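# Move glass beaker from door bench rack to window bench

## Task

Lift the beaker off the drying rack on the shelved bench beside the door and set it upright, opening facing up, on the worktop of the shelved bench beside the window. It fails if the beaker ever touches the floor, if it breaks (it is glass, so a drop of more than a few centimetres or a hard knock breaks it), or if the robot falls over or finishes tilted.

## Robot and tools

Robot: TidyBot++, a wheeled base (0.54 m long, 0.50 m wide, 0.38 m high) on four driven casters, carrying one seven-joint arm with a two-finger gripper. The shoulder sits 0.12 m ahead of the base centre, 0.68 m up. Segments: upper arm 0.42 m, forearm 0.31 m, hand 0.31 m. The arm begins folded, hand pointing down, sticking out up to 0.08 m past the base front. Cameras: base_camera (fixed on the base, looking forward) and wrist_camera (on the hand, looking along it). Loose objects may occasionally get nudged by something.

Frames: the base frame has its origin on the floor below the base centre, x forward, y left, z up, in metres. hand_pose is reported in it, as the point between the finger pads; the hand's z axis runs out along the fingers, and the fingers close along its y axis. The odometry frame is the base frame as it stood at scene start; base_odometry is wheel-counted (slip counts as travel) and drifts a few cm and degrees over many moves. Heading is in rad, left positive, -3.142 to 3.142. base_tilt is in degrees, forward and right positive.

move: one action per call. Keys: "base", "joints", "target", optional "speeds", plus "cameras" (list of base_camera, wrist_camera or all; [] for none) and "blocking" (true by default: returns when everything rests; false: returns in about 0.5 s while motion continues). A call without an action just reports state and images.
- base: an object of relative offsets from where the base is now, in its own axes at command start: translate_m (forward +, -2 to 2 m), strafe_m (left +, -2 to 2 m), rotate_rad (left/counter-clockwise +, -6.3 to 6.3 rad). A base move is cut off after 14 s (time_out).
- joints: absolute targets by name. joint_1_rad (any angle; turns the arm about vertical, positive clockwise from above, opposite to heading), joint_2_rad (shoulder, -2.249 to 2.249; 0 is upright, positive leans forward), joint_3_rad (any angle), joint_4_rad (elbow, -2.579 to 2.579; with joint_3 at 3.14, negative bends the forearm forward), joint_5_rad (any angle), joint_6_rad (wrist, -2.099 to 2.099; negative bends the hand forward when joint_3 is 3.14 and joint_5 is 0), joint_7_rad (any angle; hand-down, positive is counter-clockwise from above; at 1.57 the fingers open left/right), all in radians; gripper_pos 0 (open, about 85 mm gap) to 1 (closed), gap roughly 85 x (1 - gripper_pos) mm. Continuous joints take the short way round, so send steps below half a turn.
- target: a single absolute hand pose list of seven numbers [x, y, z, qw, qx, qy, qz], metres in the base frame, as hand_pose prints it. With target, joints may carry only gripper_pos. Expect a few cm of error; correct by adding (wanted - measured hand_pose) to your last target. To hold still, resend hand_target, not hand_pose. Unreachable poses wander up to 10 s and end in time_out. Poses low and close ahead of the base, pointing forward, go badly and can hit the base.
- speeds: caps for this action: translate_m and strafe_m 0.05 to 0.5 m/s (give only one when both move), rotate_rad 0.1 to 1.57 rad/s, gripper_pos 0.234 to 0.993 per s.
Unknown keys make a call invalid; out-of-range values get it refused, and then the remaining move/wait/finished_scene calls of that reply are skipped, as after any uncommanded stop.

wait(seconds 0 to 10, cameras): lets time pass, returns state; ends early once motion rests. stop(cameras): brakes everything still moving; braked parts read "stopped" and may keep pressing. zoom_image(camera, region [x0, y0, x1, y1] pixels, max 504 x 504) enlarges part of the latest image. read_manual(section "licences") gives licence text only. finished_scene(scene) closes the current scene, given its number; the beaker must stay placed without the robot.

Result lines: "move" says done or the worst status; base_status, joint_status, hand_status report done, moving, off_target, stopped, not_followed, contact_stop, time_out, torque_fault or limit_stop_at_motor_heat. hand_status done means within 10 mm and 2 degrees. "joint command not followed" or "pose unreachable" means a check withheld arm targets (e.g. self-collision, with a "cause:"). on_its_own lists uncommanded actions. motor_effort gives percent of max per motor, peak in brackets. "ARM HIT" flags a hard hit of the arm on the base or itself. MOTOR HOT warns of heat; OVER-TEMPERATURE FAULT means the arm sags for 30 to 60 s and targets must be resent afterward. "pictures" names the order of images. Gripper off_target means an object stopped the fingers; they then squeeze about 100 to 130 N and stay locked.

Cautions: the glass beaker must not be dropped, knocked hard, or squeezed hard while still resting on the rack; close gently (slow gripper speed, target just past contact). The arm does not avoid furniture and keeps pushing; no check prevents it hitting the base. Held loads make the arm sag; don't command a joint to its current reading while holding. A straight-down hand reaches about 0.94 m high at most, near the base only. Don't drive or turn while the arm snags something above about 0.6 m, avoid sideways swings with the arm stretched and horizontal pulls on a raised hand: the robot can tip. Torque faults (limits 104.5 N m joints 1 to 4, 51.3 N m joints 5 to 7) freeze the arm 10 s. Lower objects slowly; hand_pose nearly stops falling when the beaker lands. Use camera images to check true positions.

Each tool is called after "Emit:" by a JSON object that holds its "method" and its "body".

## Session

Emit:
{"method": "move", "body": {}}

Scene clock: 0.00 s.
base_odometry: x=+0.000 y=+0.000 heading=+0.000
base_tilt: forward=-0.4 right=+0.5
base_status: not commanded
joint_positions: joint_1_rad=+0.033 joint_2_rad=-0.327 joint_3_rad=+3.099 joint_4_rad=-2.532 joint_5_rad=+0.048 joint_6_rad=-0.912 joint_7_rad=+1.548 gripper_pos=+0.000
joint_status: not commanded
motor_effort: joint_1_rad=+0 joint_2_rad=-3 joint_3_rad=+1 joint_4_rad=+13 joint_5_rad=+0 joint_6_rad=+0 joint_7_rad=+0
hand_pose: x=+0.2443 y=-0.0107 z=+0.5829 quat_wxyz=(+0.026, +1.000, +0.007, +0.012) (m; base frame)
hand_target: x=+0.2442 y=-0.0107 z=+0.5828 quat_wxyz=(+0.026, +1.000, +0.007, +0.012) (m; base frame)
hand_status: not commanded
pictures: base_camera, wrist_camera

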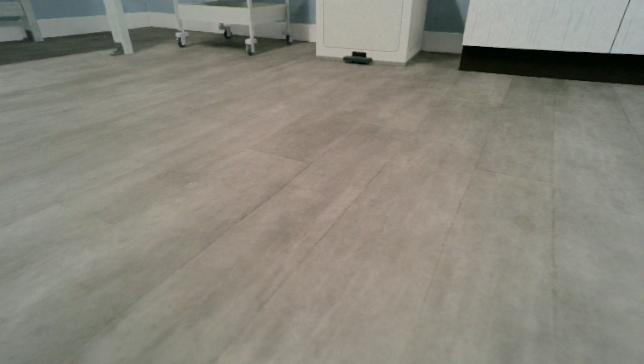

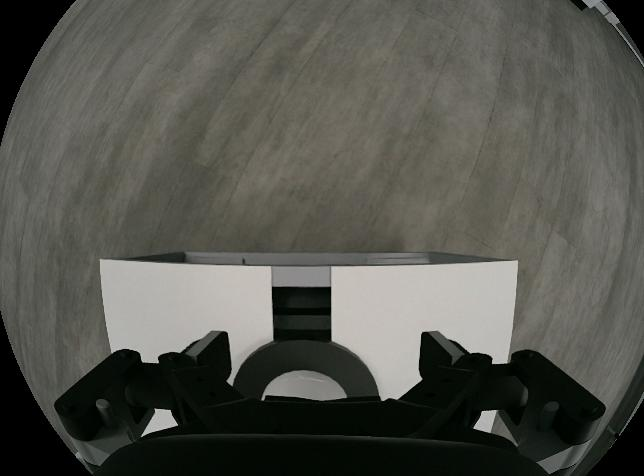

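Emit:
{"method": "move", "body": {"joints": {"joint_2_rad":-0.33,"joint_4_rad":-2.2,"joint_6_rad":0.15}}}

Emit:
{"method": "move", "body": {"base": {"rotate_rad":1.2}, "cameras": ["wrist_camera"]}}

Emit:
{"method": "move", "body": {"base": {"rotate_rad":1.2}, "cameras": ["wrist_camera"]}}

Emit:
{"method": "move", "body": {"base": {"rotate_rad":1.2}, "cameras": ["wrist_camera"]}}

Emit:
{"method": "move", "body": {"base": {"rotate_rad":1.2}, "cameras": ["wrist_camera"]}}

Scene clock: 2.60 s.
move: done
base_odometry: x=+0.000 y=+0.000 heading=+0.000
base_tilt: forward=-0.4 right=+0.5
base_status: not commanded
joint_positions: joint_1_rad=+0.033 joint_2_rad=-0.327 joint_3_rad=+3.099 joint_4_rad=-2.208 joint_5_rad=+0.048 joint_6_rad=+0.111 joint_7_rad=+1.548 gripper_pos=+0.000
joint_status: all done
motor_effort: joint_1_rad=+0(1) joint_2_rad=-9(9) joint_3_rad=+1(1) joint_4_rad=+19(20) joint_5_rad=+1(1) joint_6_rad=+9(9) joint_7_rad=+0(1)
hand_pose: x=+0.5878 y=+0.0100 z=+0.9226 quat_wxyz=(+0.009, +0.774, +0.019, +0.633) (m; base frame)
hand_target: x=+0.5904 y=+0.0108 z=+0.9405 quat_wxyz=(+0.008, +0.758, +0.019, +0.652) (m; base frame)
hand_status: not commanded
pictures: base_camera, wrist_camera
camera_calibration:
wrist_camera: T_world_to_cam=[[-0.0195254, -0.998747, 0.0460699, -0.0254012], [-0.192523, -0.0414605, -0.980416, 1.0702], [0.981098, -0.0280125, -0.191473, -0.262477], [0, 0, 0, 1]] pos_world=[0.463059, 0.0116493, 1.00016]

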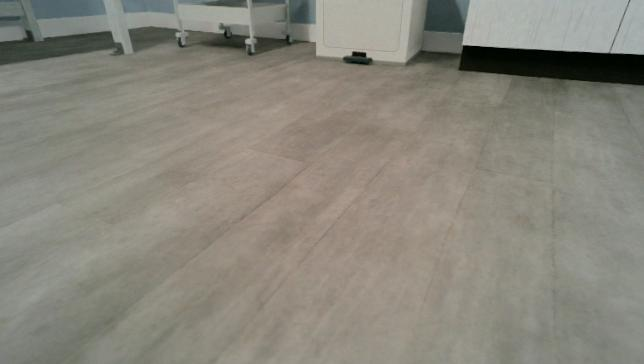

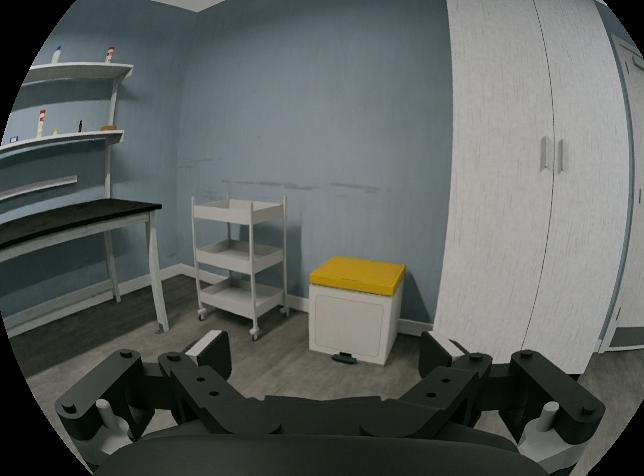

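Scene clock: 4.63 s.
move: done
base_odometry: x=+0.000 y=+0.000 heading=+1.199
base_tilt: forward=-0.4 right=+0.5
base_status: done
joint_positions: joint_1_rad=+0.033 joint_2_rad=-0.327 joint_3_rad=+3.098 joint_4_rad=-2.208 joint_5_rad=+0.048 joint_6_rad=+0.115 joint_7_rad=+1.548 gripper_pos=+0.000
joint_status: not commanded
motor_effort: joint_1_rad=+1(2) joint_2_rad=-9(10) joint_3_rad=+1(2) joint_4_rad=+19(19) joint_5_rad=+0(1) joint_6_rad=+8(9) joint_7_rad=+0(1)
hand_pose: x=+0.5880 y=+0.0102 z=+0.9237 quat_wxyz=(+0.008, +0.772, +0.019, +0.635) (m; base frame)
hand_target: x=+0.5904 y=+0.0108 z=+0.9405 quat_wxyz=(+0.008, +0.758, +0.019, +0.652) (m; base frame)
hand_status: not commanded
pictures: wrist_camera
camera_calibration:
wrist_camera: T_world_to_cam=[[-0.0191687, -0.998758, 0.0459982, -0.0253576], [-0.189048, -0.0415561, -0.981088, 1.06988], [0.981781, -0.027502, -0.188016, -0.266069], [0, 0, 0, 1]] pos_world=[0.462995, 0.0118167, 1.00079]

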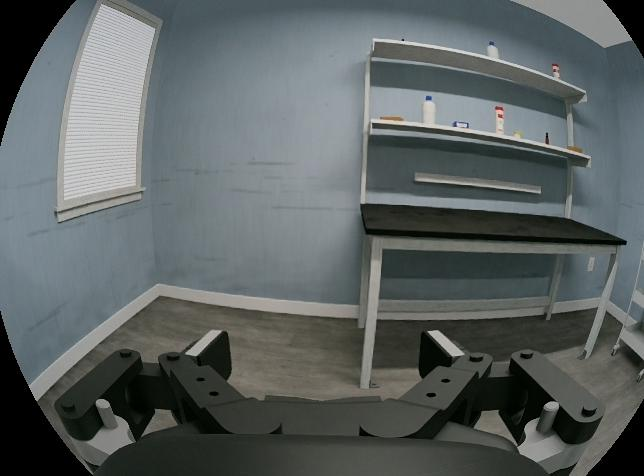

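Scene clock: 6.67 s.
move: done
base_odometry: x=+0.000 y=+0.000 heading=+2.397
base_tilt: forward=-0.4 right=+0.5
base_status: done
joint_positions: joint_1_rad=+0.033 joint_2_rad=-0.327 joint_3_rad=+3.098 joint_4_rad=-2.208 joint_5_rad=+0.048 joint_6_rad=+0.115 joint_7_rad=+1.548 gripper_pos=+0.000
joint_status: not commanded
motor_effort: joint_1_rad=+0(2) joint_2_rad=-9(10) joint_3_rad=+0(2) joint_4_rad=+19(20) joint_5_rad=+0(1) joint_6_rad=+9(9) joint_7_rad=+0(0)
hand_pose: x=+0.5880 y=+0.0103 z=+0.9238 quat_wxyz=(+0.008, +0.772, +0.019, +0.635) (m; base frame)
hand_target: x=+0.5904 y=+0.0108 z=+0.9405 quat_wxyz=(+0.008, +0.758, +0.019, +0.652) (m; base frame)
hand_status: not commanded
pictures: wrist_camera
camera_calibration:
wrist_camera: T_world_to_cam=[[-0.0190217, -0.99876, 0.0460156, -0.0253819], [-0.188565, -0.0416143, -0.981179, 1.06984], [0.981876, -0.0273406, -0.18754, -0.266564], [0, 0, 0, 1]] pos_world=[0.462984, 0.0118822, 1.00088]

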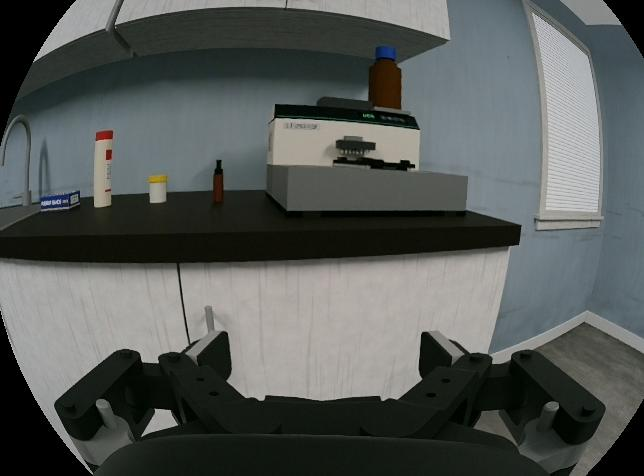

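Scene clock: 8.70 s.
move: done
base_odometry: x=+0.000 y=+0.000 heading=-2.687
base_tilt: forward=-0.4 right=+0.5
base_status: done
joint_positions: joint_1_rad=+0.033 joint_2_rad=-0.327 joint_3_rad=+3.098 joint_4_rad=-2.208 joint_5_rad=+0.048 joint_6_rad=+0.116 joint_7_rad=+1.548 gripper_pos=+0.000
joint_status: not commanded
motor_effort: joint_1_rad=+0(2) joint_2_rad=-9(10) joint_3_rad=+0(2) joint_4_rad=+19(19) joint_5_rad=+0(1) joint_6_rad=+9(9) joint_7_rad=+0(1)
hand_pose: x=+0.5881 y=+0.0104 z=+0.9239 quat_wxyz=(+0.008, +0.772, +0.019, +0.635) (m; base frame)
hand_target: x=+0.5904 y=+0.0108 z=+0.9405 quat_wxyz=(+0.008, +0.758, +0.019, +0.652) (m; base frame)
hand_status: not commanded
pictures: wrist_camera
camera_calibration:
wrist_camera: T_world_to_cam=[[-0.0188199, -0.998762, 0.0460501, -0.0254262], [-0.18826, -0.0416945, -0.981234, 1.06981], [0.981939, -0.0271361, -0.187242, -0.266873], [0, 0, 0, 1]] pos_world=[0.462975, 0.0119685, 1.00093]

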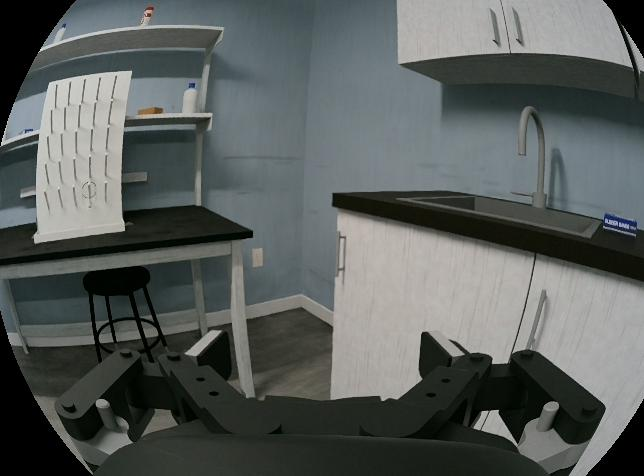

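Scene clock: 10.73 s.
move: done
base_odometry: x=+0.000 y=+0.000 heading=-1.489
base_tilt: forward=-0.4 right=+0.5
base_status: done
joint_positions: joint_1_rad=+0.033 joint_2_rad=-0.327 joint_3_rad=+3.098 joint_4_rad=-2.208 joint_5_rad=+0.048 joint_6_rad=+0.116 joint_7_rad=+1.548 gripper_pos=+0.000
joint_status: not commanded
motor_effort: joint_1_rad=+0(2) joint_2_rad=-9(10) joint_3_rad=+1(2) joint_4_rad=+19(20) joint_5_rad=+0(1) joint_6_rad=+9(9) joint_7_rad=+0(0)
hand_pose: x=+0.5881 y=+0.0105 z=+0.9240 quat_wxyz=(+0.008, +0.772, +0.019, +0.635) (m; base frame)
hand_target: x=+0.5904 y=+0.0108 z=+0.9405 quat_wxyz=(+0.008, +0.758, +0.019, +0.652) (m; base frame)
hand_status: not commanded
pictures: wrist_camera
camera_calibration:
wrist_camera: T_world_to_cam=[[-0.0187048, -0.998763, 0.0460708, -0.025452], [-0.188076, -0.0417415, -0.981267, 1.06979], [0.981976, -0.0270192, -0.187063, -0.267058], [0, 0, 0, 1]] pos_world=[0.46297, 0.0120183, 1.00096]

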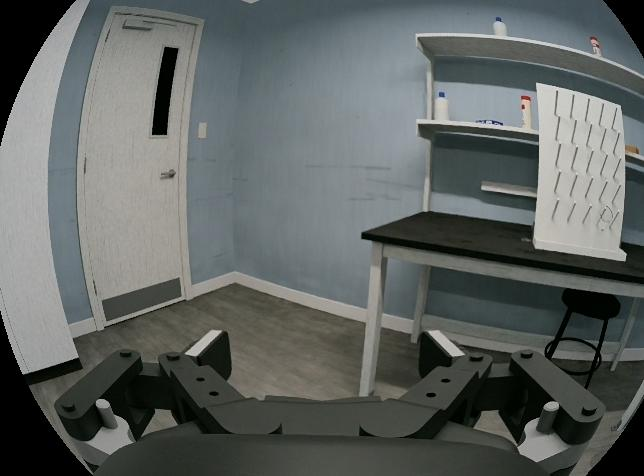

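Emit:
{"method": "move", "body": {"base": {"rotate_rad":-0.6}}}

Emit:
{"method": "zoom_image", "body": {"camera": "wrist_camera", "region": [220, 60, 460, 280]}}

Scene clock: 12.57 s.
move: done
base_odometry: x=+0.000 y=+0.000 heading=-2.087
base_tilt: forward=-0.4 right=+0.5
base_status: done
joint_positions: joint_1_rad=+0.033 joint_2_rad=-0.327 joint_3_rad=+3.098 joint_4_rad=-2.208 joint_5_rad=+0.048 joint_6_rad=+0.116 joint_7_rad=+1.548 gripper_pos=+0.000
joint_status: not commanded
motor_effort: joint_1_rad=+0(1) joint_2_rad=-9(10) joint_3_rad=+1(2) joint_4_rad=+19(19) joint_5_rad=+0(1) joint_6_rad=+9(9) joint_7_rad=+0(1)
hand_pose: x=+0.5881 y=+0.0103 z=+0.9240 quat_wxyz=(+0.008, +0.772, +0.019, +0.635) (m; base frame)
hand_target: x=+0.5904 y=+0.0108 z=+0.9405 quat_wxyz=(+0.008, +0.758, +0.019, +0.652) (m; base frame)
hand_status: not commanded
pictures: base_camera, wrist_camera
camera_calibration:
wrist_camera: T_world_to_cam=[[-0.0189851, -0.998761, 0.0459928, -0.0253649], [-0.188026, -0.0416137, -0.981282, 1.06979], [0.981981, -0.0272776, -0.187003, -0.267121], [0, 0, 0, 1]] pos_world=[0.462974, 0.0118979, 1.00098]

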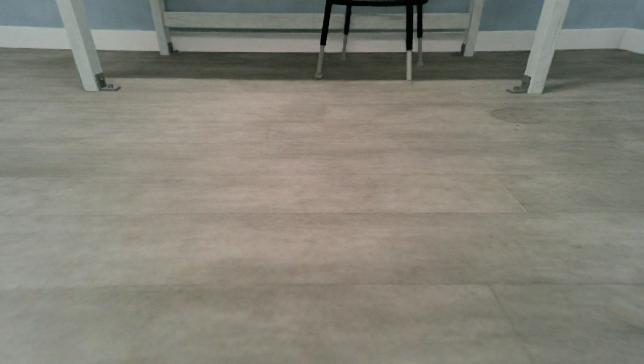

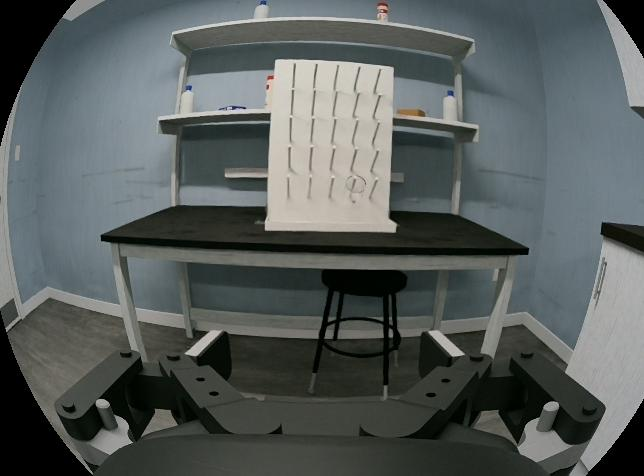

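Scaled by 2.100.

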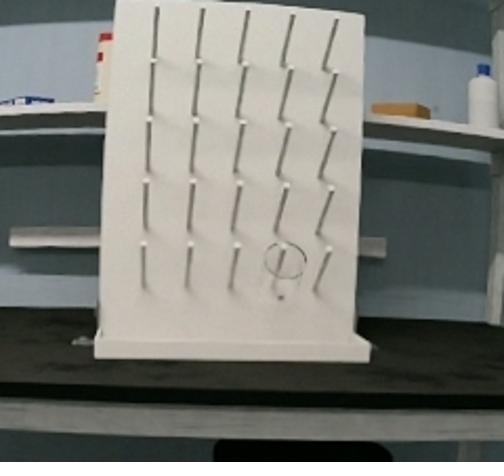

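Emit:
{"method": "move", "body": {"base": {"translate_m":0.55,"strafe_m":-0.05}}}

Emit:
{"method": "zoom_image", "body": {"camera": "wrist_camera", "region": [300, 120, 460, 260]}}

Scene clock: 15.27 s.
move: done
base_odometry: x=-0.315 y=-0.454 heading=-2.088
base_tilt: forward=-0.4 right=+0.5
base_status: done
joint_positions: joint_1_rad=+0.033 joint_2_rad=-0.325 joint_3_rad=+3.098 joint_4_rad=-2.208 joint_5_rad=+0.048 joint_6_rad=+0.118 joint_7_rad=+1.548 gripper_pos=+0.000
joint_status: not commanded
motor_effort: joint_1_rad=+0(1) joint_2_rad=-9(12) joint_3_rad=+0(2) joint_4_rad=+19(20) joint_5_rad=+0(1) joint_6_rad=+8(9) joint_7_rad=+0(0)
hand_pose: x=+0.5888 y=+0.0103 z=+0.9236 quat_wxyz=(+0.008, +0.772, +0.019, +0.635) (m; base frame)
hand_target: x=+0.5904 y=+0.0108 z=+0.9405 quat_wxyz=(+0.008, +0.758, +0.019, +0.652) (m; base frame)
hand_status: not commanded
pictures: base_camera, wrist_camera
camera_calibration:
wrist_camera: T_world_to_cam=[[-0.0188428, -0.99877, 0.0458596, -0.0252663], [-0.188118, -0.041507, -0.981269, 1.06957], [0.981966, -0.0271168, -0.187104, -0.26784], [0, 0, 0, 1]] pos_world=[0.463738, 0.0118963, 1.00058]

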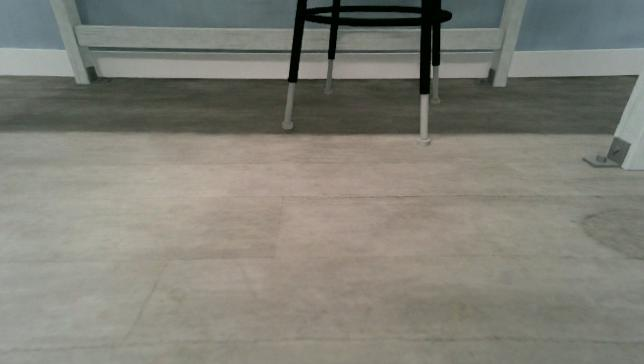

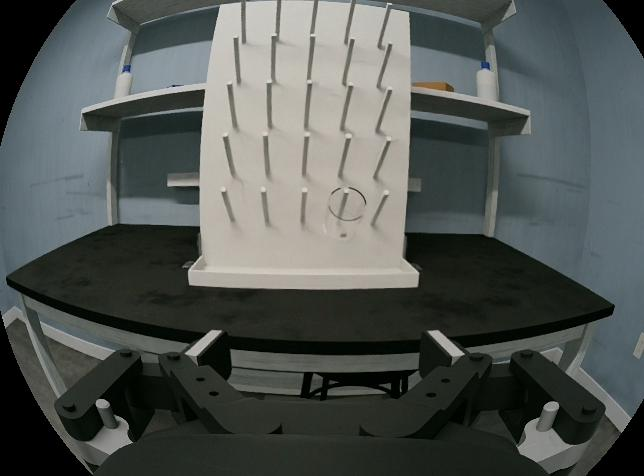

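Scaled by 3.150.

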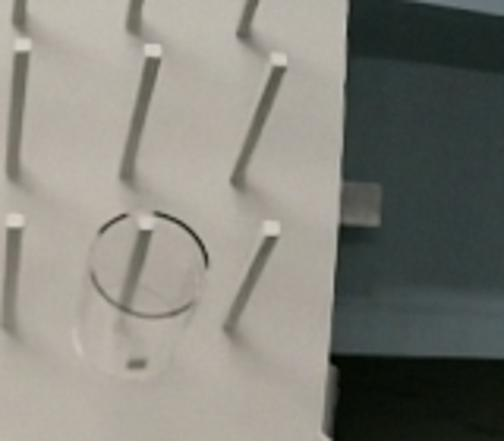

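Emit:
{"method": "move", "body": {"joints": {"joint_1_rad":0,"joint_2_rad":0.367,"joint_3_rad":3.1416,"joint_4_rad":-2.52,"joint_5_rad":0,"joint_6_rad":1.577,"joint_7_rad":1.57}, "base": {"translate_m":0.15,"strafe_m":-0.06}}}

Emit:
{"method": "zoom_image", "body": {"camera": "wrist_camera", "region": [240, 80, 460, 280]}}

Scene clock: 20.83 s.
move: done
base_odometry: x=-0.441 y=-0.555 heading=-2.087
base_tilt: forward=-0.4 right=+0.5
base_status: done
joint_positions: joint_1_rad=+0.023 joint_2_rad=+0.341 joint_3_rad=+3.117 joint_4_rad=-2.505 joint_5_rad=+0.047 joint_6_rad=+1.539 joint_7_rad=+1.548 gripper_pos=+0.000
joint_status: all done
motor_effort: joint_1_rad=+1(2) joint_2_rad=-20(22) joint_3_rad=+0(2) joint_4_rad=+9(20) joint_5_rad=+0(2) joint_6_rad=+8(10) joint_7_rad=+0(1)
hand_pose: x=+0.6513 y=+0.0147 z=+0.8588 quat_wxyz=(-0.025, +0.608, +0.009, +0.793) (m; base frame)
hand_target: x=+0.6499 y=+0.0014 z=+0.8506 quat_wxyz=(+0.000, +0.609, +0.000, +0.793) (m; base frame)
hand_status: not commanded
pictures: base_camera, wrist_camera
camera_calibration:
wrist_camera: T_world_to_cam=[[0.0138869, -0.999601, -0.0246106, 0.0224879], [0.263925, 0.0274045, -0.964154, 0.70777], [0.964443, 0.00689378, 0.2642, -0.717871], [0, 0, 0, 1]] pos_world=[0.505236, 0.00803166, 0.872614]

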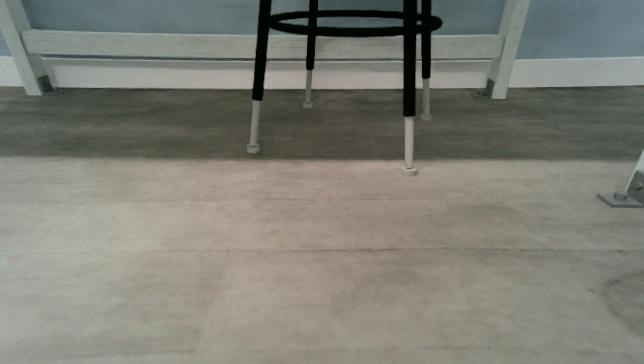

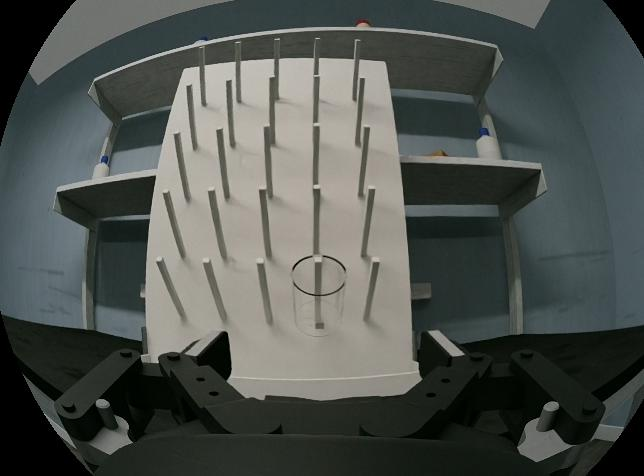

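Scaled by 2.291.

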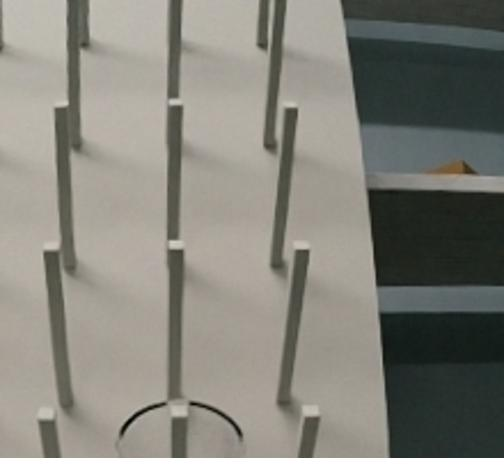

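Emit:
{"method": "zoom_image", "body": {"camera": "wrist_camera", "region": [250, 230, 400, 400]}}

Scaled by 2.965.

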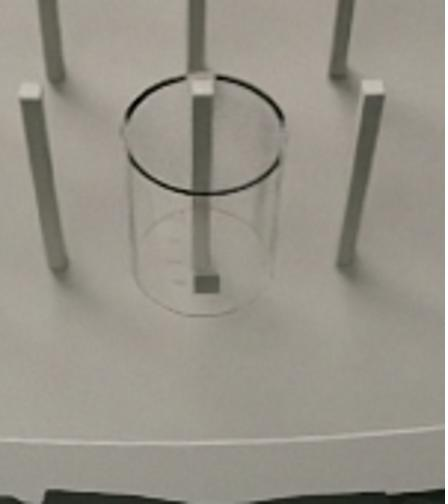

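Emit:
{"method": "move", "body": {"joints": {"joint_1_rad":-0.55}, "base": {"translate_m":0.05,"strafe_m":-0.45}, "cameras": ["wrist_camera"]}}

Emit:
{"method": "zoom_image", "body": {"camera": "wrist_camera", "region": [250, 180, 430, 360]}}

Scene clock: 24.70 s.
move: done
base_odometry: x=-0.858 y=-0.376 heading=-2.087
base_tilt: forward=-0.4 right=+0.5
base_status: done
joint_positions: joint_1_rad=-0.529 joint_2_rad=+0.342 joint_3_rad=+3.124 joint_4_rad=-2.508 joint_5_rad=+0.047 joint_6_rad=+1.543 joint_7_rad=+1.548 gripper_pos=+0.000
joint_status: all done
motor_effort: joint_1_rad=+0(3) joint_2_rad=-20(21) joint_3_rad=+0(1) joint_4_rad=+9(10) joint_5_rad=+0(2) joint_6_rad=+9(9) joint_7_rad=+0(1)
hand_pose: x=+0.5654 y=+0.2889 z=+0.8586 quat_wxyz=(-0.238, +0.582, +0.173, +0.758) (m; base frame)
hand_target: x=+0.5709 y=+0.2787 z=+0.8506 quat_wxyz=(-0.216, +0.586, +0.165, +0.763) (m; base frame)
hand_status: not commanded
pictures: wrist_camera
camera_calibration:
wrist_camera: T_world_to_cam=[[0.530968, -0.84709, -0.0226004, -0.040413], [0.213037, 0.159254, -0.963978, 0.713287], [0.820175, 0.507027, 0.265021, -0.700456], [0, 0, 0, 1]] pos_world=[0.443998, 0.207323, 0.872314]

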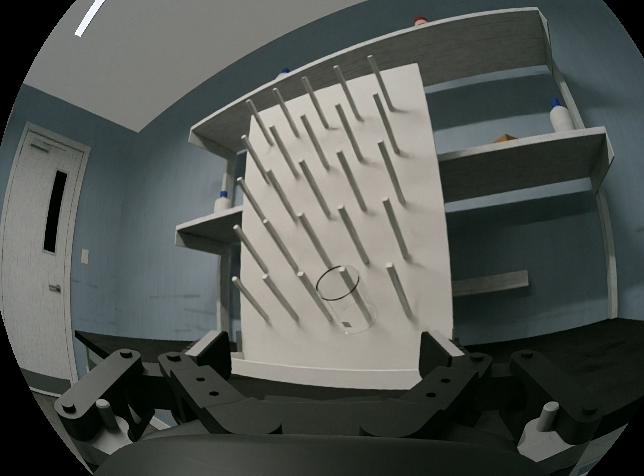

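Scaled by 2.800.

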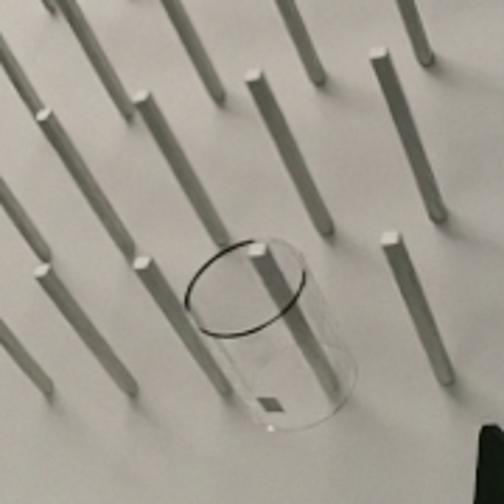

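Emit:
{"method": "move", "body": {"joints": {"joint_1_rad":-0.01,"joint_2_rad":0.42,"joint_3_rad":3.16,"joint_4_rad":-2.25,"joint_5_rad":-0.03,"joint_6_rad":1.48,"joint_7_rad":1.58}, "base": {"translate_m":0.06,"strafe_m":0.46}, "cameras": ["wrist_camera"]}}

Emit:
{"method": "zoom_image", "body": {"camera": "wrist_camera", "region": [180, 180, 500, 480]}}

Scene clock: 29.67 s.
move: done
base_odometry: x=-0.487 y=-0.656 heading=-2.087
base_tilt: forward=-0.4 right=+0.5
base_status: done
joint_positions: joint_1_rad=-0.029 joint_2_rad=+0.389 joint_3_rad=+3.140 joint_4_rad=-2.266 joint_5_rad=+0.030 joint_6_rad=+1.530 joint_7_rad=+1.548 gripper_pos=+0.000
joint_status: all done
motor_effort: joint_1_rad=+1(2) joint_2_rad=-24(25) joint_3_rad=+0(3) joint_4_rad=+12(12) joint_5_rad=+0(2) joint_6_rad=+8(10) joint_7_rad=+0(1)
hand_pose: x=+0.7058 y=+0.0284 z=+0.9273 quat_wxyz=(-0.030, +0.533, +0.015, +0.845) (m; base frame)
hand_target: x=+0.7224 y=-0.0104 z=+0.9016 quat_wxyz=(+0.016, +0.560, -0.009, +0.828) (m; base frame)
hand_status: not commanded
pictures: wrist_camera
camera_calibration:
wrist_camera: T_world_to_cam=[[0.0311493, -0.999267, -0.0222439, 0.0226988], [0.433753, 0.0335642, -0.900406, 0.579988], [0.900493, 0.0183986, 0.434481, -0.901701], [0, 0, 0, 1]] pos_world=[0.559696, 0.0198054, 0.914502]

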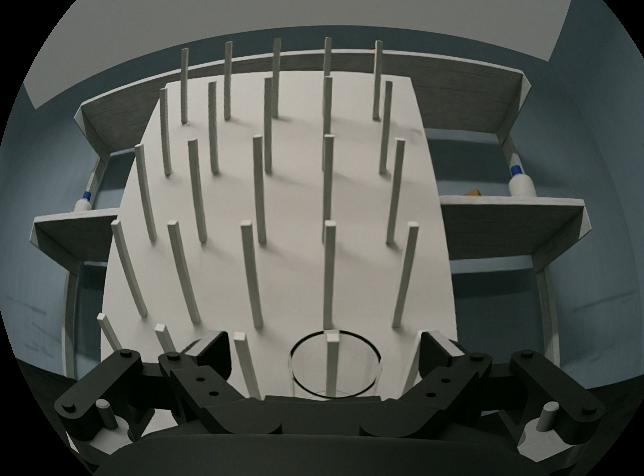

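Invalid region (180, 180, 500, 480): it reaches outside that camera's 644x476 image.

Emit:
{"method": "move", "body": {"joints": {"joint_1_rad":0.05,"joint_2_rad":0.423,"joint_3_rad":3.16,"joint_4_rad":-2.23,"joint_5_rad":-0.03,"joint_6_rad":1.41,"joint_7_rad":1.58}, "cameras": ["wrist_camera"]}}

Scene clock: 31.07 s.
move: done
base_odometry: x=-0.487 y=-0.656 heading=-2.087
base_tilt: forward=-0.4 right=+0.5
base_status: not commanded
joint_positions: joint_1_rad=+0.035 joint_2_rad=+0.392 joint_3_rad=+3.145 joint_4_rad=-2.245 joint_5_rad=+0.025 joint_6_rad=+1.460 joint_7_rad=+1.548 gripper_pos=+0.000
joint_status: all done
motor_effort: joint_1_rad=+1(2) joint_2_rad=-24(25) joint_3_rad=+0(1) joint_4_rad=+12(12) joint_5_rad=+0(2) joint_6_rad=+8(9) joint_7_rad=+0(1)
hand_pose: x=+0.7189 y=-0.0136 z=+0.9149 quat_wxyz=(+0.001, +0.555, -0.005, +0.832) (m; base frame)
hand_target: x=+0.7323 y=-0.0473 z=+0.8881 quat_wxyz=(+0.040, +0.582, -0.027, +0.812) (m; base frame)
hand_status: not commanded
pictures: wrist_camera
camera_calibration:
wrist_camera: T_world_to_cam=[[-0.0437415, -0.998828, -0.0206989, 0.0324794], [0.387695, 0.00212407, -0.921785, 0.616739], [0.920749, -0.0483451, 0.387148, -0.879497], [0, 0, 0, 1]] pos_world=[0.572111, -0.011388, 0.909668]

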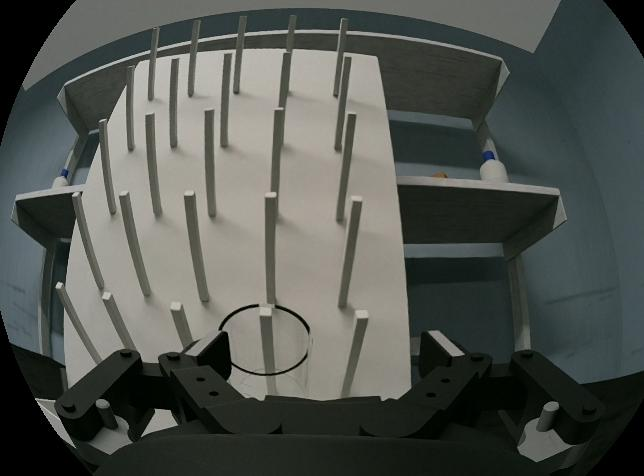

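Emit:
{"method": "move", "body": {"base": {"translate_m":0.06,"strafe_m":0.043}, "speeds": {"translate_m":0.15}, "cameras": ["wrist_camera"]}}

Scene clock: 32.60 s.
move: done
base_odometry: x=-0.479 y=-0.729 heading=-2.087
base_tilt: forward=-0.4 right=+0.5
base_status: done
joint_positions: joint_1_rad=+0.038 joint_2_rad=+0.396 joint_3_rad=+3.145 joint_4_rad=-2.243 joint_5_rad=+0.025 joint_6_rad=+1.459 joint_7_rad=+1.548 gripper_pos=+0.000
joint_status: not commanded
motor_effort: joint_1_rad=+0(2) joint_2_rad=-24(26) joint_3_rad=-1(2) joint_4_rad=+12(13) joint_5_rad=+0(1) joint_6_rad=+8(9) joint_7_rad=+0(0)
hand_pose: x=+0.7205 y=-0.0153 z=+0.9128 quat_wxyz=(+0.002, +0.557, -0.006, +0.831) (m; base frame)
hand_target: x=+0.7323 y=-0.0473 z=+0.8881 quat_wxyz=(+0.040, +0.582, -0.027, +0.812) (m; base frame)
hand_status: not commanded
pictures: wrist_camera
camera_calibration:
wrist_camera: T_world_to_cam=[[-0.0465647, -0.9987, -0.0207194, 0.032894], [0.384499, 0.00122408, -0.923125, 0.617681], [0.92195, -0.0509516, 0.383942, -0.878158], [0, 0, 0, 1]] pos_world=[0.573652, -0.0126484, 0.90804]

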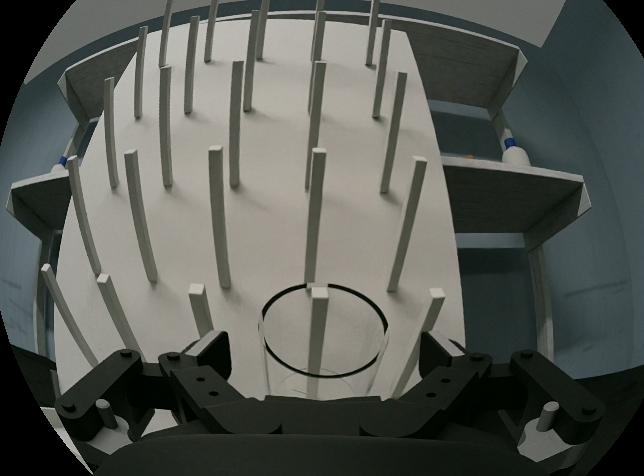

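Emit:
{"method": "move", "body": {"base": {"translate_m":0.045}, "speeds": {"translate_m":0.08}, "cameras": ["wrist_camera"]}}

Emit:
{"method": "zoom_image", "body": {"camera": "wrist_camera", "region": [200, 240, 460, 476]}}

Scene clock: 34.33 s.
move: done
base_odometry: x=-0.501 y=-0.769 heading=-2.086
base_tilt: forward=-0.4 right=+0.5
base_status: done
joint_positions: joint_1_rad=+0.038 joint_2_rad=+0.400 joint_3_rad=+3.145 joint_4_rad=-2.241 joint_5_rad=+0.025 joint_6_rad=+1.458 joint_7_rad=+1.548 gripper_pos=+0.000
joint_status: not commanded
motor_effort: joint_1_rad=+0(1) joint_2_rad=-24(26) joint_3_rad=+0(1) joint_4_rad=+12(13) joint_5_rad=+0(1) joint_6_rad=+8(8) joint_7_rad=+0(1)
hand_pose: x=+0.7218 y=-0.0154 z=+0.9113 quat_wxyz=(+0.002, +0.557, -0.006, +0.830) (m; base frame)
hand_target: x=+0.7323 y=-0.0473 z=+0.8881 quat_wxyz=(+0.040, +0.582, -0.027, +0.812) (m; base frame)
hand_status: not commanded
pictures: wrist_camera
camera_calibration:
wrist_camera: T_world_to_cam=[[-0.0468054, -0.998689, -0.0207414, 0.032979], [0.382665, 0.00125354, -0.923886, 0.617864], [0.922701, -0.0511799, 0.382104, -0.877751], [0, 0, 0, 1]] pos_world=[0.575011, -0.012762, 0.906913]

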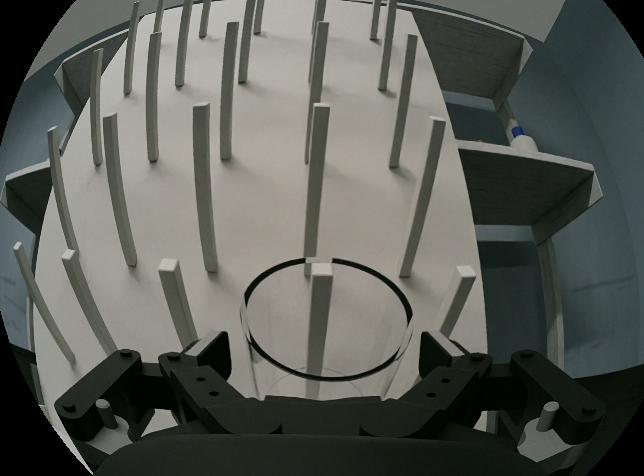

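Scaled by 1.938.

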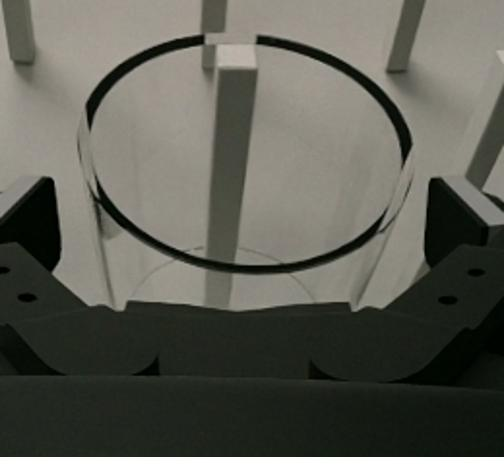

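Emit:
{"method": "move", "body": {"base": {"translate_m":0.008}, "speeds": {"translate_m":0.05}, "cameras": []}}

Emit:
{"method": "move", "body": {"joints": {"gripper_pos":0.15}, "speeds": {"gripper_pos":0.234}, "cameras": ["wrist_camera"]}}

Emit:
{"method": "zoom_image", "body": {"camera": "wrist_camera", "region": [200, 240, 460, 476]}}

Scene clock: 35.23 s.
move: done
base_odometry: x=-0.505 y=-0.776 heading=-2.086
base_tilt: forward=-0.4 right=+0.5
base_status: done
joint_positions: joint_1_rad=+0.038 joint_2_rad=+0.403 joint_3_rad=+3.145 joint_4_rad=-2.239 joint_5_rad=+0.025 joint_6_rad=+1.458 joint_7_rad=+1.548 gripper_pos=+0.000
joint_status: not commanded
motor_effort: joint_1_rad=+1(2) joint_2_rad=-24(26) joint_3_rad=+0(1) joint_4_rad=+12(13) joint_5_rad=+0(1) joint_6_rad=+8(8) joint_7_rad=+0(1)
hand_pose: x=+0.7226 y=-0.0155 z=+0.9104 quat_wxyz=(+0.002, +0.558, -0.006, +0.830) (m; base frame)
hand_target: x=+0.7323 y=-0.0473 z=+0.8881 quat_wxyz=(+0.040, +0.582, -0.027, +0.812) (m; base frame)
hand_status: not commanded
pictures: none
No camera images: "cameras" was empty.

Scene clock: 36.20 s.
move: done
base_odometry: x=-0.505 y=-0.776 heading=-2.086
base_tilt: forward=-0.4 right=+0.5
base_status: not commanded
joint_positions: joint_1_rad=+0.038 joint_2_rad=+0.403 joint_3_rad=+3.145 joint_4_rad=-2.239 joint_5_rad=+0.025 joint_6_rad=+1.458 joint_7_rad=+1.548 gripper_pos=+0.152
joint_status: all done
motor_effort: joint_1_rad=+0(1) joint_2_rad=-24(25) joint_3_rad=-1(1) joint_4_rad=+12(12) joint_5_rad=+1(1) joint_6_rad=+8(8) joint_7_rad=+0(1)
hand_pose: x=+0.7226 y=-0.0155 z=+0.9104 quat_wxyz=(+0.002, +0.558, -0.006, +0.830) (m; base frame)
hand_target: x=+0.7323 y=-0.0473 z=+0.8881 quat_wxyz=(+0.040, +0.582, -0.027, +0.812) (m; base frame)
hand_status: not commanded
pictures: wrist_camera
camera_calibration:
wrist_camera: T_world_to_cam=[[-0.0470862, -0.998674, -0.0208056, 0.0331175], [0.381354, 0.0012785, -0.924428, 0.618132], [0.923229, -0.0514621, 0.380788, -0.877295], [0, 0, 0, 1]] pos_world=[0.575777, -0.0128641, 0.906171]

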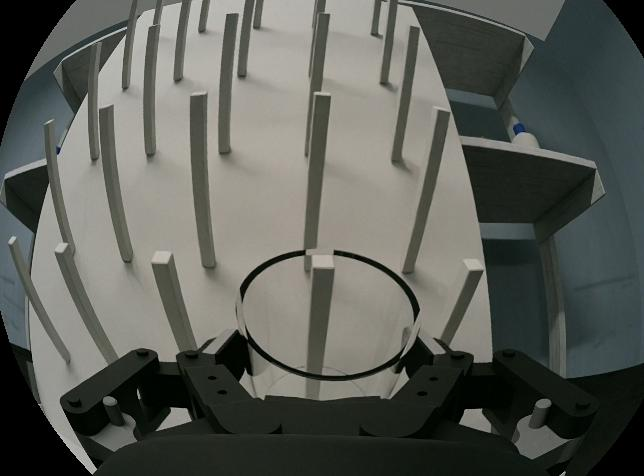

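Scaled by 1.938.

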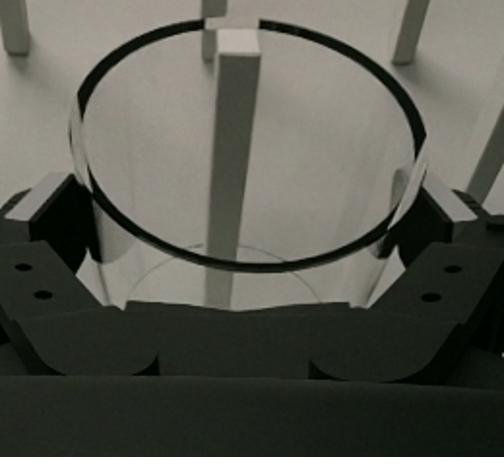

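Emit:
{"method": "move", "body": {"joints": {"gripper_pos":0.2}, "speeds": {"gripper_pos":0.234}, "cameras": []}}

Emit:
{"method": "move", "body": {"joints": {"gripper_pos":0.225}, "speeds": {"gripper_pos":0.234}, "cameras": ["wrist_camera"]}}

Emit:
{"method": "zoom_image", "body": {"camera": "wrist_camera", "region": [200, 240, 460, 476]}}

Scene clock: 37.03 s.
move: done
base_odometry: x=-0.505 y=-0.776 heading=-2.086
base_tilt: forward=-0.4 right=+0.5
base_status: not commanded
joint_positions: joint_1_rad=+0.038 joint_2_rad=+0.403 joint_3_rad=+3.145 joint_4_rad=-2.239 joint_5_rad=+0.025 joint_6_rad=+1.458 joint_7_rad=+1.548 gripper_pos=+0.191
joint_status: all done
motor_effort: joint_1_rad=+0(1) joint_2_rad=-25(25) joint_3_rad=+0(1) joint_4_rad=+13(13) joint_5_rad=+1(1) joint_6_rad=+8(9) joint_7_rad=+0(1)
hand_pose: x=+0.7226 y=-0.0155 z=+0.9103 quat_wxyz=(+0.002, +0.558, -0.006, +0.830) (m; base frame)
hand_target: x=+0.7323 y=-0.0473 z=+0.8881 quat_wxyz=(+0.040, +0.582, -0.027, +0.812) (m; base frame)
hand_status: not commanded
pictures: none
No camera images: "cameras" was empty.

Scene clock: 37.47 s.
move: done
base_odometry: x=-0.505 y=-0.776 heading=-2.086
base_tilt: forward=-0.3 right=+0.5
base_status: not commanded
joint_positions: joint_1_rad=+0.038 joint_2_rad=+0.403 joint_3_rad=+3.145 joint_4_rad=-2.239 joint_5_rad=+0.025 joint_6_rad=+1.458 joint_7_rad=+1.548 gripper_pos=+0.207
joint_status: all done
motor_effort: joint_1_rad=+0(0) joint_2_rad=-23(25) joint_3_rad=-1(1) joint_4_rad=+13(13) joint_5_rad=+0(1) joint_6_rad=+6(8) joint_7_rad=+1(1)
hand_pose: x=+0.7226 y=-0.0155 z=+0.9103 quat_wxyz=(+0.002, +0.558, -0.006, +0.830) (m; base frame)
hand_target: x=+0.7323 y=-0.0473 z=+0.8881 quat_wxyz=(+0.040, +0.582, -0.027, +0.812) (m; base frame)
hand_status: not commanded
pictures: wrist_camera
camera_calibration:
wrist_camera: T_world_to_cam=[[-0.0470965, -0.998674, -0.0207972, 0.0331153], [0.381073, 0.00128244, -0.924544, 0.618346], [0.923345, -0.051468, 0.380507, -0.877122], [0, 0, 0, 1]] pos_world=[0.575811, -0.0128653, 0.906128]

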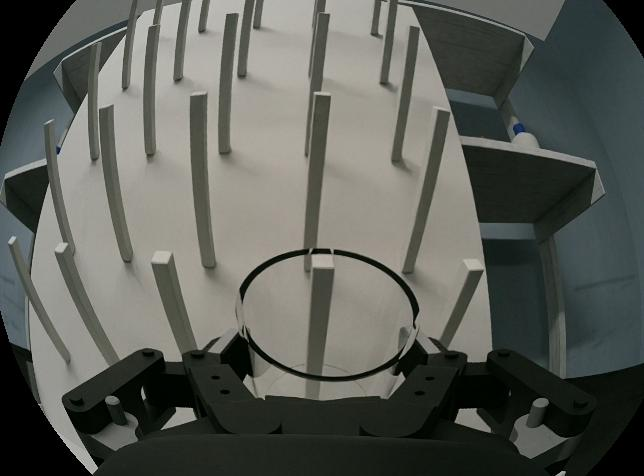

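Scaled by 1.938.

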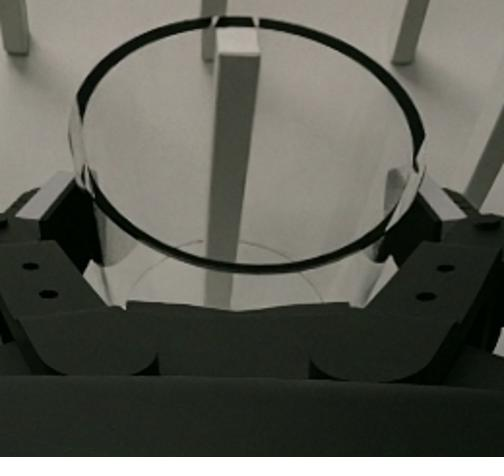

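Emit:
{"method": "move", "body": {"joints": {"gripper_pos":0.26}, "speeds": {"gripper_pos":0.234}, "cameras": []}}

Scene clock: 38.07 s.
move: off_target
base_odometry: x=-0.505 y=-0.776 heading=-2.086
base_tilt: forward=-0.4 right=+0.5
base_status: not commanded
joint_positions: joint_1_rad=+0.038 joint_2_rad=+0.403 joint_3_rad=+3.145 joint_4_rad=-2.239 joint_5_rad=+0.025 joint_6_rad=+1.457 joint_7_rad=+1.548 gripper_pos=+0.207
joint_status: gripper_pos off_target (ended at +0.207, target +0.260)
motor_effort: joint_1_rad=+0(0) joint_2_rad=-23(23) joint_3_rad=-1(1) joint_4_rad=+13(13) joint_5_rad=+1(1) joint_6_rad=+7(7) joint_7_rad=+0(1)
hand_pose: x=+0.7226 y=-0.0155 z=+0.9103 quat_wxyz=(+0.002, +0.558, -0.006, +0.830) (m; base frame)
hand_target: x=+0.7323 y=-0.0473 z=+0.8881 quat_wxyz=(+0.040, +0.582, -0.027, +0.812) (m; base frame)
hand_status: not commanded
pictures: none
No camera images: "cameras" was empty.

Emit:
{"method": "move", "body": {"base": {"translate_m":-0.038}, "joints": {"joint_2_rad":0.346,"joint_4_rad":-2.196,"joint_6_rad":1.297}, "cameras": ["wrist_camera"]}}

Emit:
{"method": "move", "body": {"base": {"translate_m":-0.035}, "joints": {"joint_2_rad":0.291,"joint_4_rad":-2.158,"joint_6_rad":1.205}, "cameras": ["wrist_camera"]}}

Scene clock: 39.70 s.
move: done
base_odometry: x=-0.486 y=-0.743 heading=-2.086
base_tilt: forward=-0.4 right=+0.5
base_status: done
joint_positions: joint_1_rad=+0.039 joint_2_rad=+0.355 joint_3_rad=+3.145 joint_4_rad=-2.188 joint_5_rad=+0.023 joint_6_rad=+1.348 joint_7_rad=+1.548 gripper_pos=+0.207
joint_status: all done
motor_effort: joint_1_rad=+1(3) joint_2_rad=-23(28) joint_3_rad=+0(2) joint_4_rad=+12(12) joint_5_rad=+0(2) joint_6_rad=+7(9) joint_7_rad=+0(1)
hand_pose: x=+0.7319 y=-0.0170 z=+0.9307 quat_wxyz=(+0.004, +0.563, -0.007, +0.827) (m; base frame)
hand_target: x=+0.7323 y=-0.0475 z=+0.9177 quat_wxyz=(+0.038, +0.582, -0.028, +0.812) (m; base frame)
hand_status: not commanded
pictures: wrist_camera
camera_calibration:
wrist_camera: T_world_to_cam=[[-0.0509765, -0.998506, -0.0196541, 0.034242], [0.371111, -0.000668333, -0.928588, 0.644733], [0.927188, -0.0546301, 0.370591, -0.887123], [0, 0, 0, 1]] pos_world=[0.585008, -0.0138419, 0.928124]

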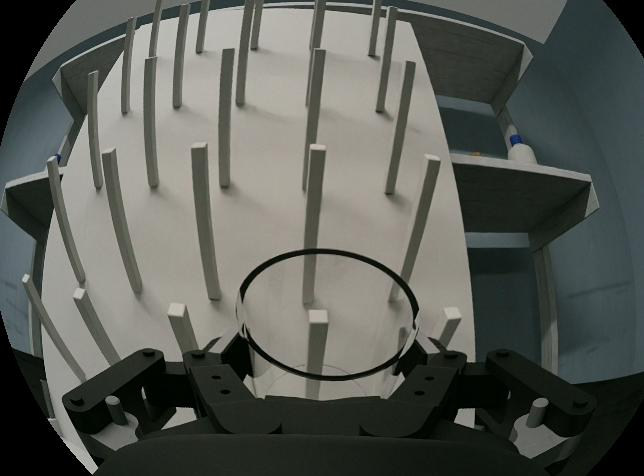

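Scene clock: 40.53 s.
move: done
base_odometry: x=-0.469 y=-0.712 heading=-2.087
base_tilt: forward=-0.4 right=+0.5
base_status: done
joint_positions: joint_1_rad=+0.039 joint_2_rad=+0.304 joint_3_rad=+3.145 joint_4_rad=-2.149 joint_5_rad=+0.022 joint_6_rad=+1.255 joint_7_rad=+1.548 gripper_pos=+0.207
joint_status: all done
motor_effort: joint_1_rad=+1(4) joint_2_rad=-23(28) joint_3_rad=+0(2) joint_4_rad=+13(13) joint_5_rad=-1(3) joint_6_rad=+7(9) joint_7_rad=+0(1)
hand_pose: x=+0.7342 y=-0.0182 z=+0.9541 quat_wxyz=(+0.005, +0.564, -0.008, +0.826) (m; base frame)
hand_target: x=+0.7336 y=-0.0476 z=+0.9428 quat_wxyz=(+0.037, +0.582, -0.029, +0.812) (m; base frame)
hand_status: not commanded
pictures: wrist_camera
camera_calibration:
wrist_camera: T_world_to_cam=[[-0.0540661, -0.998361, -0.0187749, 0.0350736], [0.36882, -0.00249348, -0.929498, 0.668111], [0.927927, -0.0571789, 0.36835, -0.896497], [0, 0, 0, 1]] pos_world=[0.587367, -0.0145786, 0.951891]

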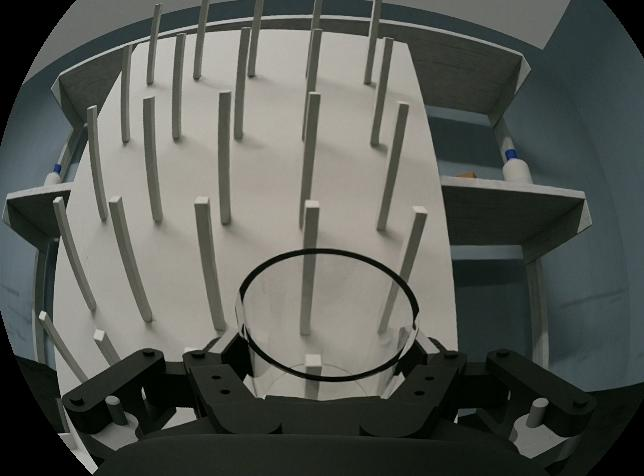

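Emit:
{"method": "move", "body": {"base": {"translate_m":-0.04}, "joints": {"joint_2_rad":0.236,"joint_4_rad":-2.12,"joint_6_rad":1.112}, "cameras": []}}

Emit:
{"method": "move", "body": {"base": {"translate_m":-0.05}, "joints": {"joint_2_rad":0.166,"joint_4_rad":-2.047,"joint_6_rad":0.967}, "cameras": ["wrist_camera"]}}

Scene clock: 41.80 s.
move: done
base_odometry: x=-0.449 y=-0.677 heading=-2.087
base_tilt: forward=-0.4 right=+0.5
base_status: done
joint_positions: joint_1_rad=+0.039 joint_2_rad=+0.255 joint_3_rad=+3.145 joint_4_rad=-2.130 joint_5_rad=+0.022 joint_6_rad=+1.152 joint_7_rad=+1.548 gripper_pos=+0.207
joint_status: all done
motor_effort: joint_1_rad=+0(3) joint_2_rad=-24(27) joint_3_rad=+0(2) joint_4_rad=+16(17) joint_5_rad=+0(2) joint_6_rad=+9(10) joint_7_rad=+0(1)
hand_pose: x=+0.7343 y=-0.0186 z=+0.9637 quat_wxyz=(+0.006, +0.578, -0.008, +0.816) (m; base frame)
hand_target: x=+0.7328 y=-0.0475 z=+0.9685 quat_wxyz=(+0.035, +0.582, -0.030, +0.812) (m; base frame)
hand_status: not commanded
pictures: none
No camera images: "cameras" was empty.

Scene clock: 42.97 s.
move: done
base_odometry: x=-0.424 y=-0.634 heading=-2.087
base_tilt: forward=-0.4 right=+0.5
base_status: done
joint_positions: joint_1_rad=+0.039 joint_2_rad=+0.178 joint_3_rad=+3.145 joint_4_rad=-2.070 joint_5_rad=+0.022 joint_6_rad=+1.008 joint_7_rad=+1.548 gripper_pos=+0.207
joint_status: all done
motor_effort: joint_1_rad=+1(2) joint_2_rad=-23(28) joint_3_rad=+0(1) joint_4_rad=+17(18) joint_5_rad=+0(1) joint_6_rad=+9(11) joint_7_rad=+0(0)
hand_pose: x=+0.7326 y=-0.0191 z=+1.0001 quat_wxyz=(+0.008, +0.581, -0.008, +0.814) (m; base frame)
hand_target: x=+0.7336 y=-0.0473 z=+1.0077 quat_wxyz=(+0.033, +0.583, -0.031, +0.811) (m; base frame)
hand_status: not commanded
pictures: wrist_camera
camera_calibration:
wrist_camera: T_world_to_cam=[[-0.0588394, -0.998156, -0.0149486, 0.0346722], [0.32902, -0.00525294, -0.944308, 0.755361], [0.942488, -0.0604809, 0.328722, -0.883046], [0, 0, 0, 1]] pos_world=[0.585772, -0.0148314, 1.00409]

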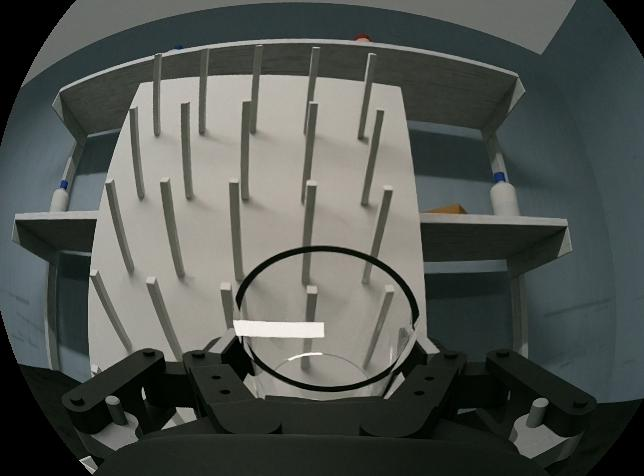

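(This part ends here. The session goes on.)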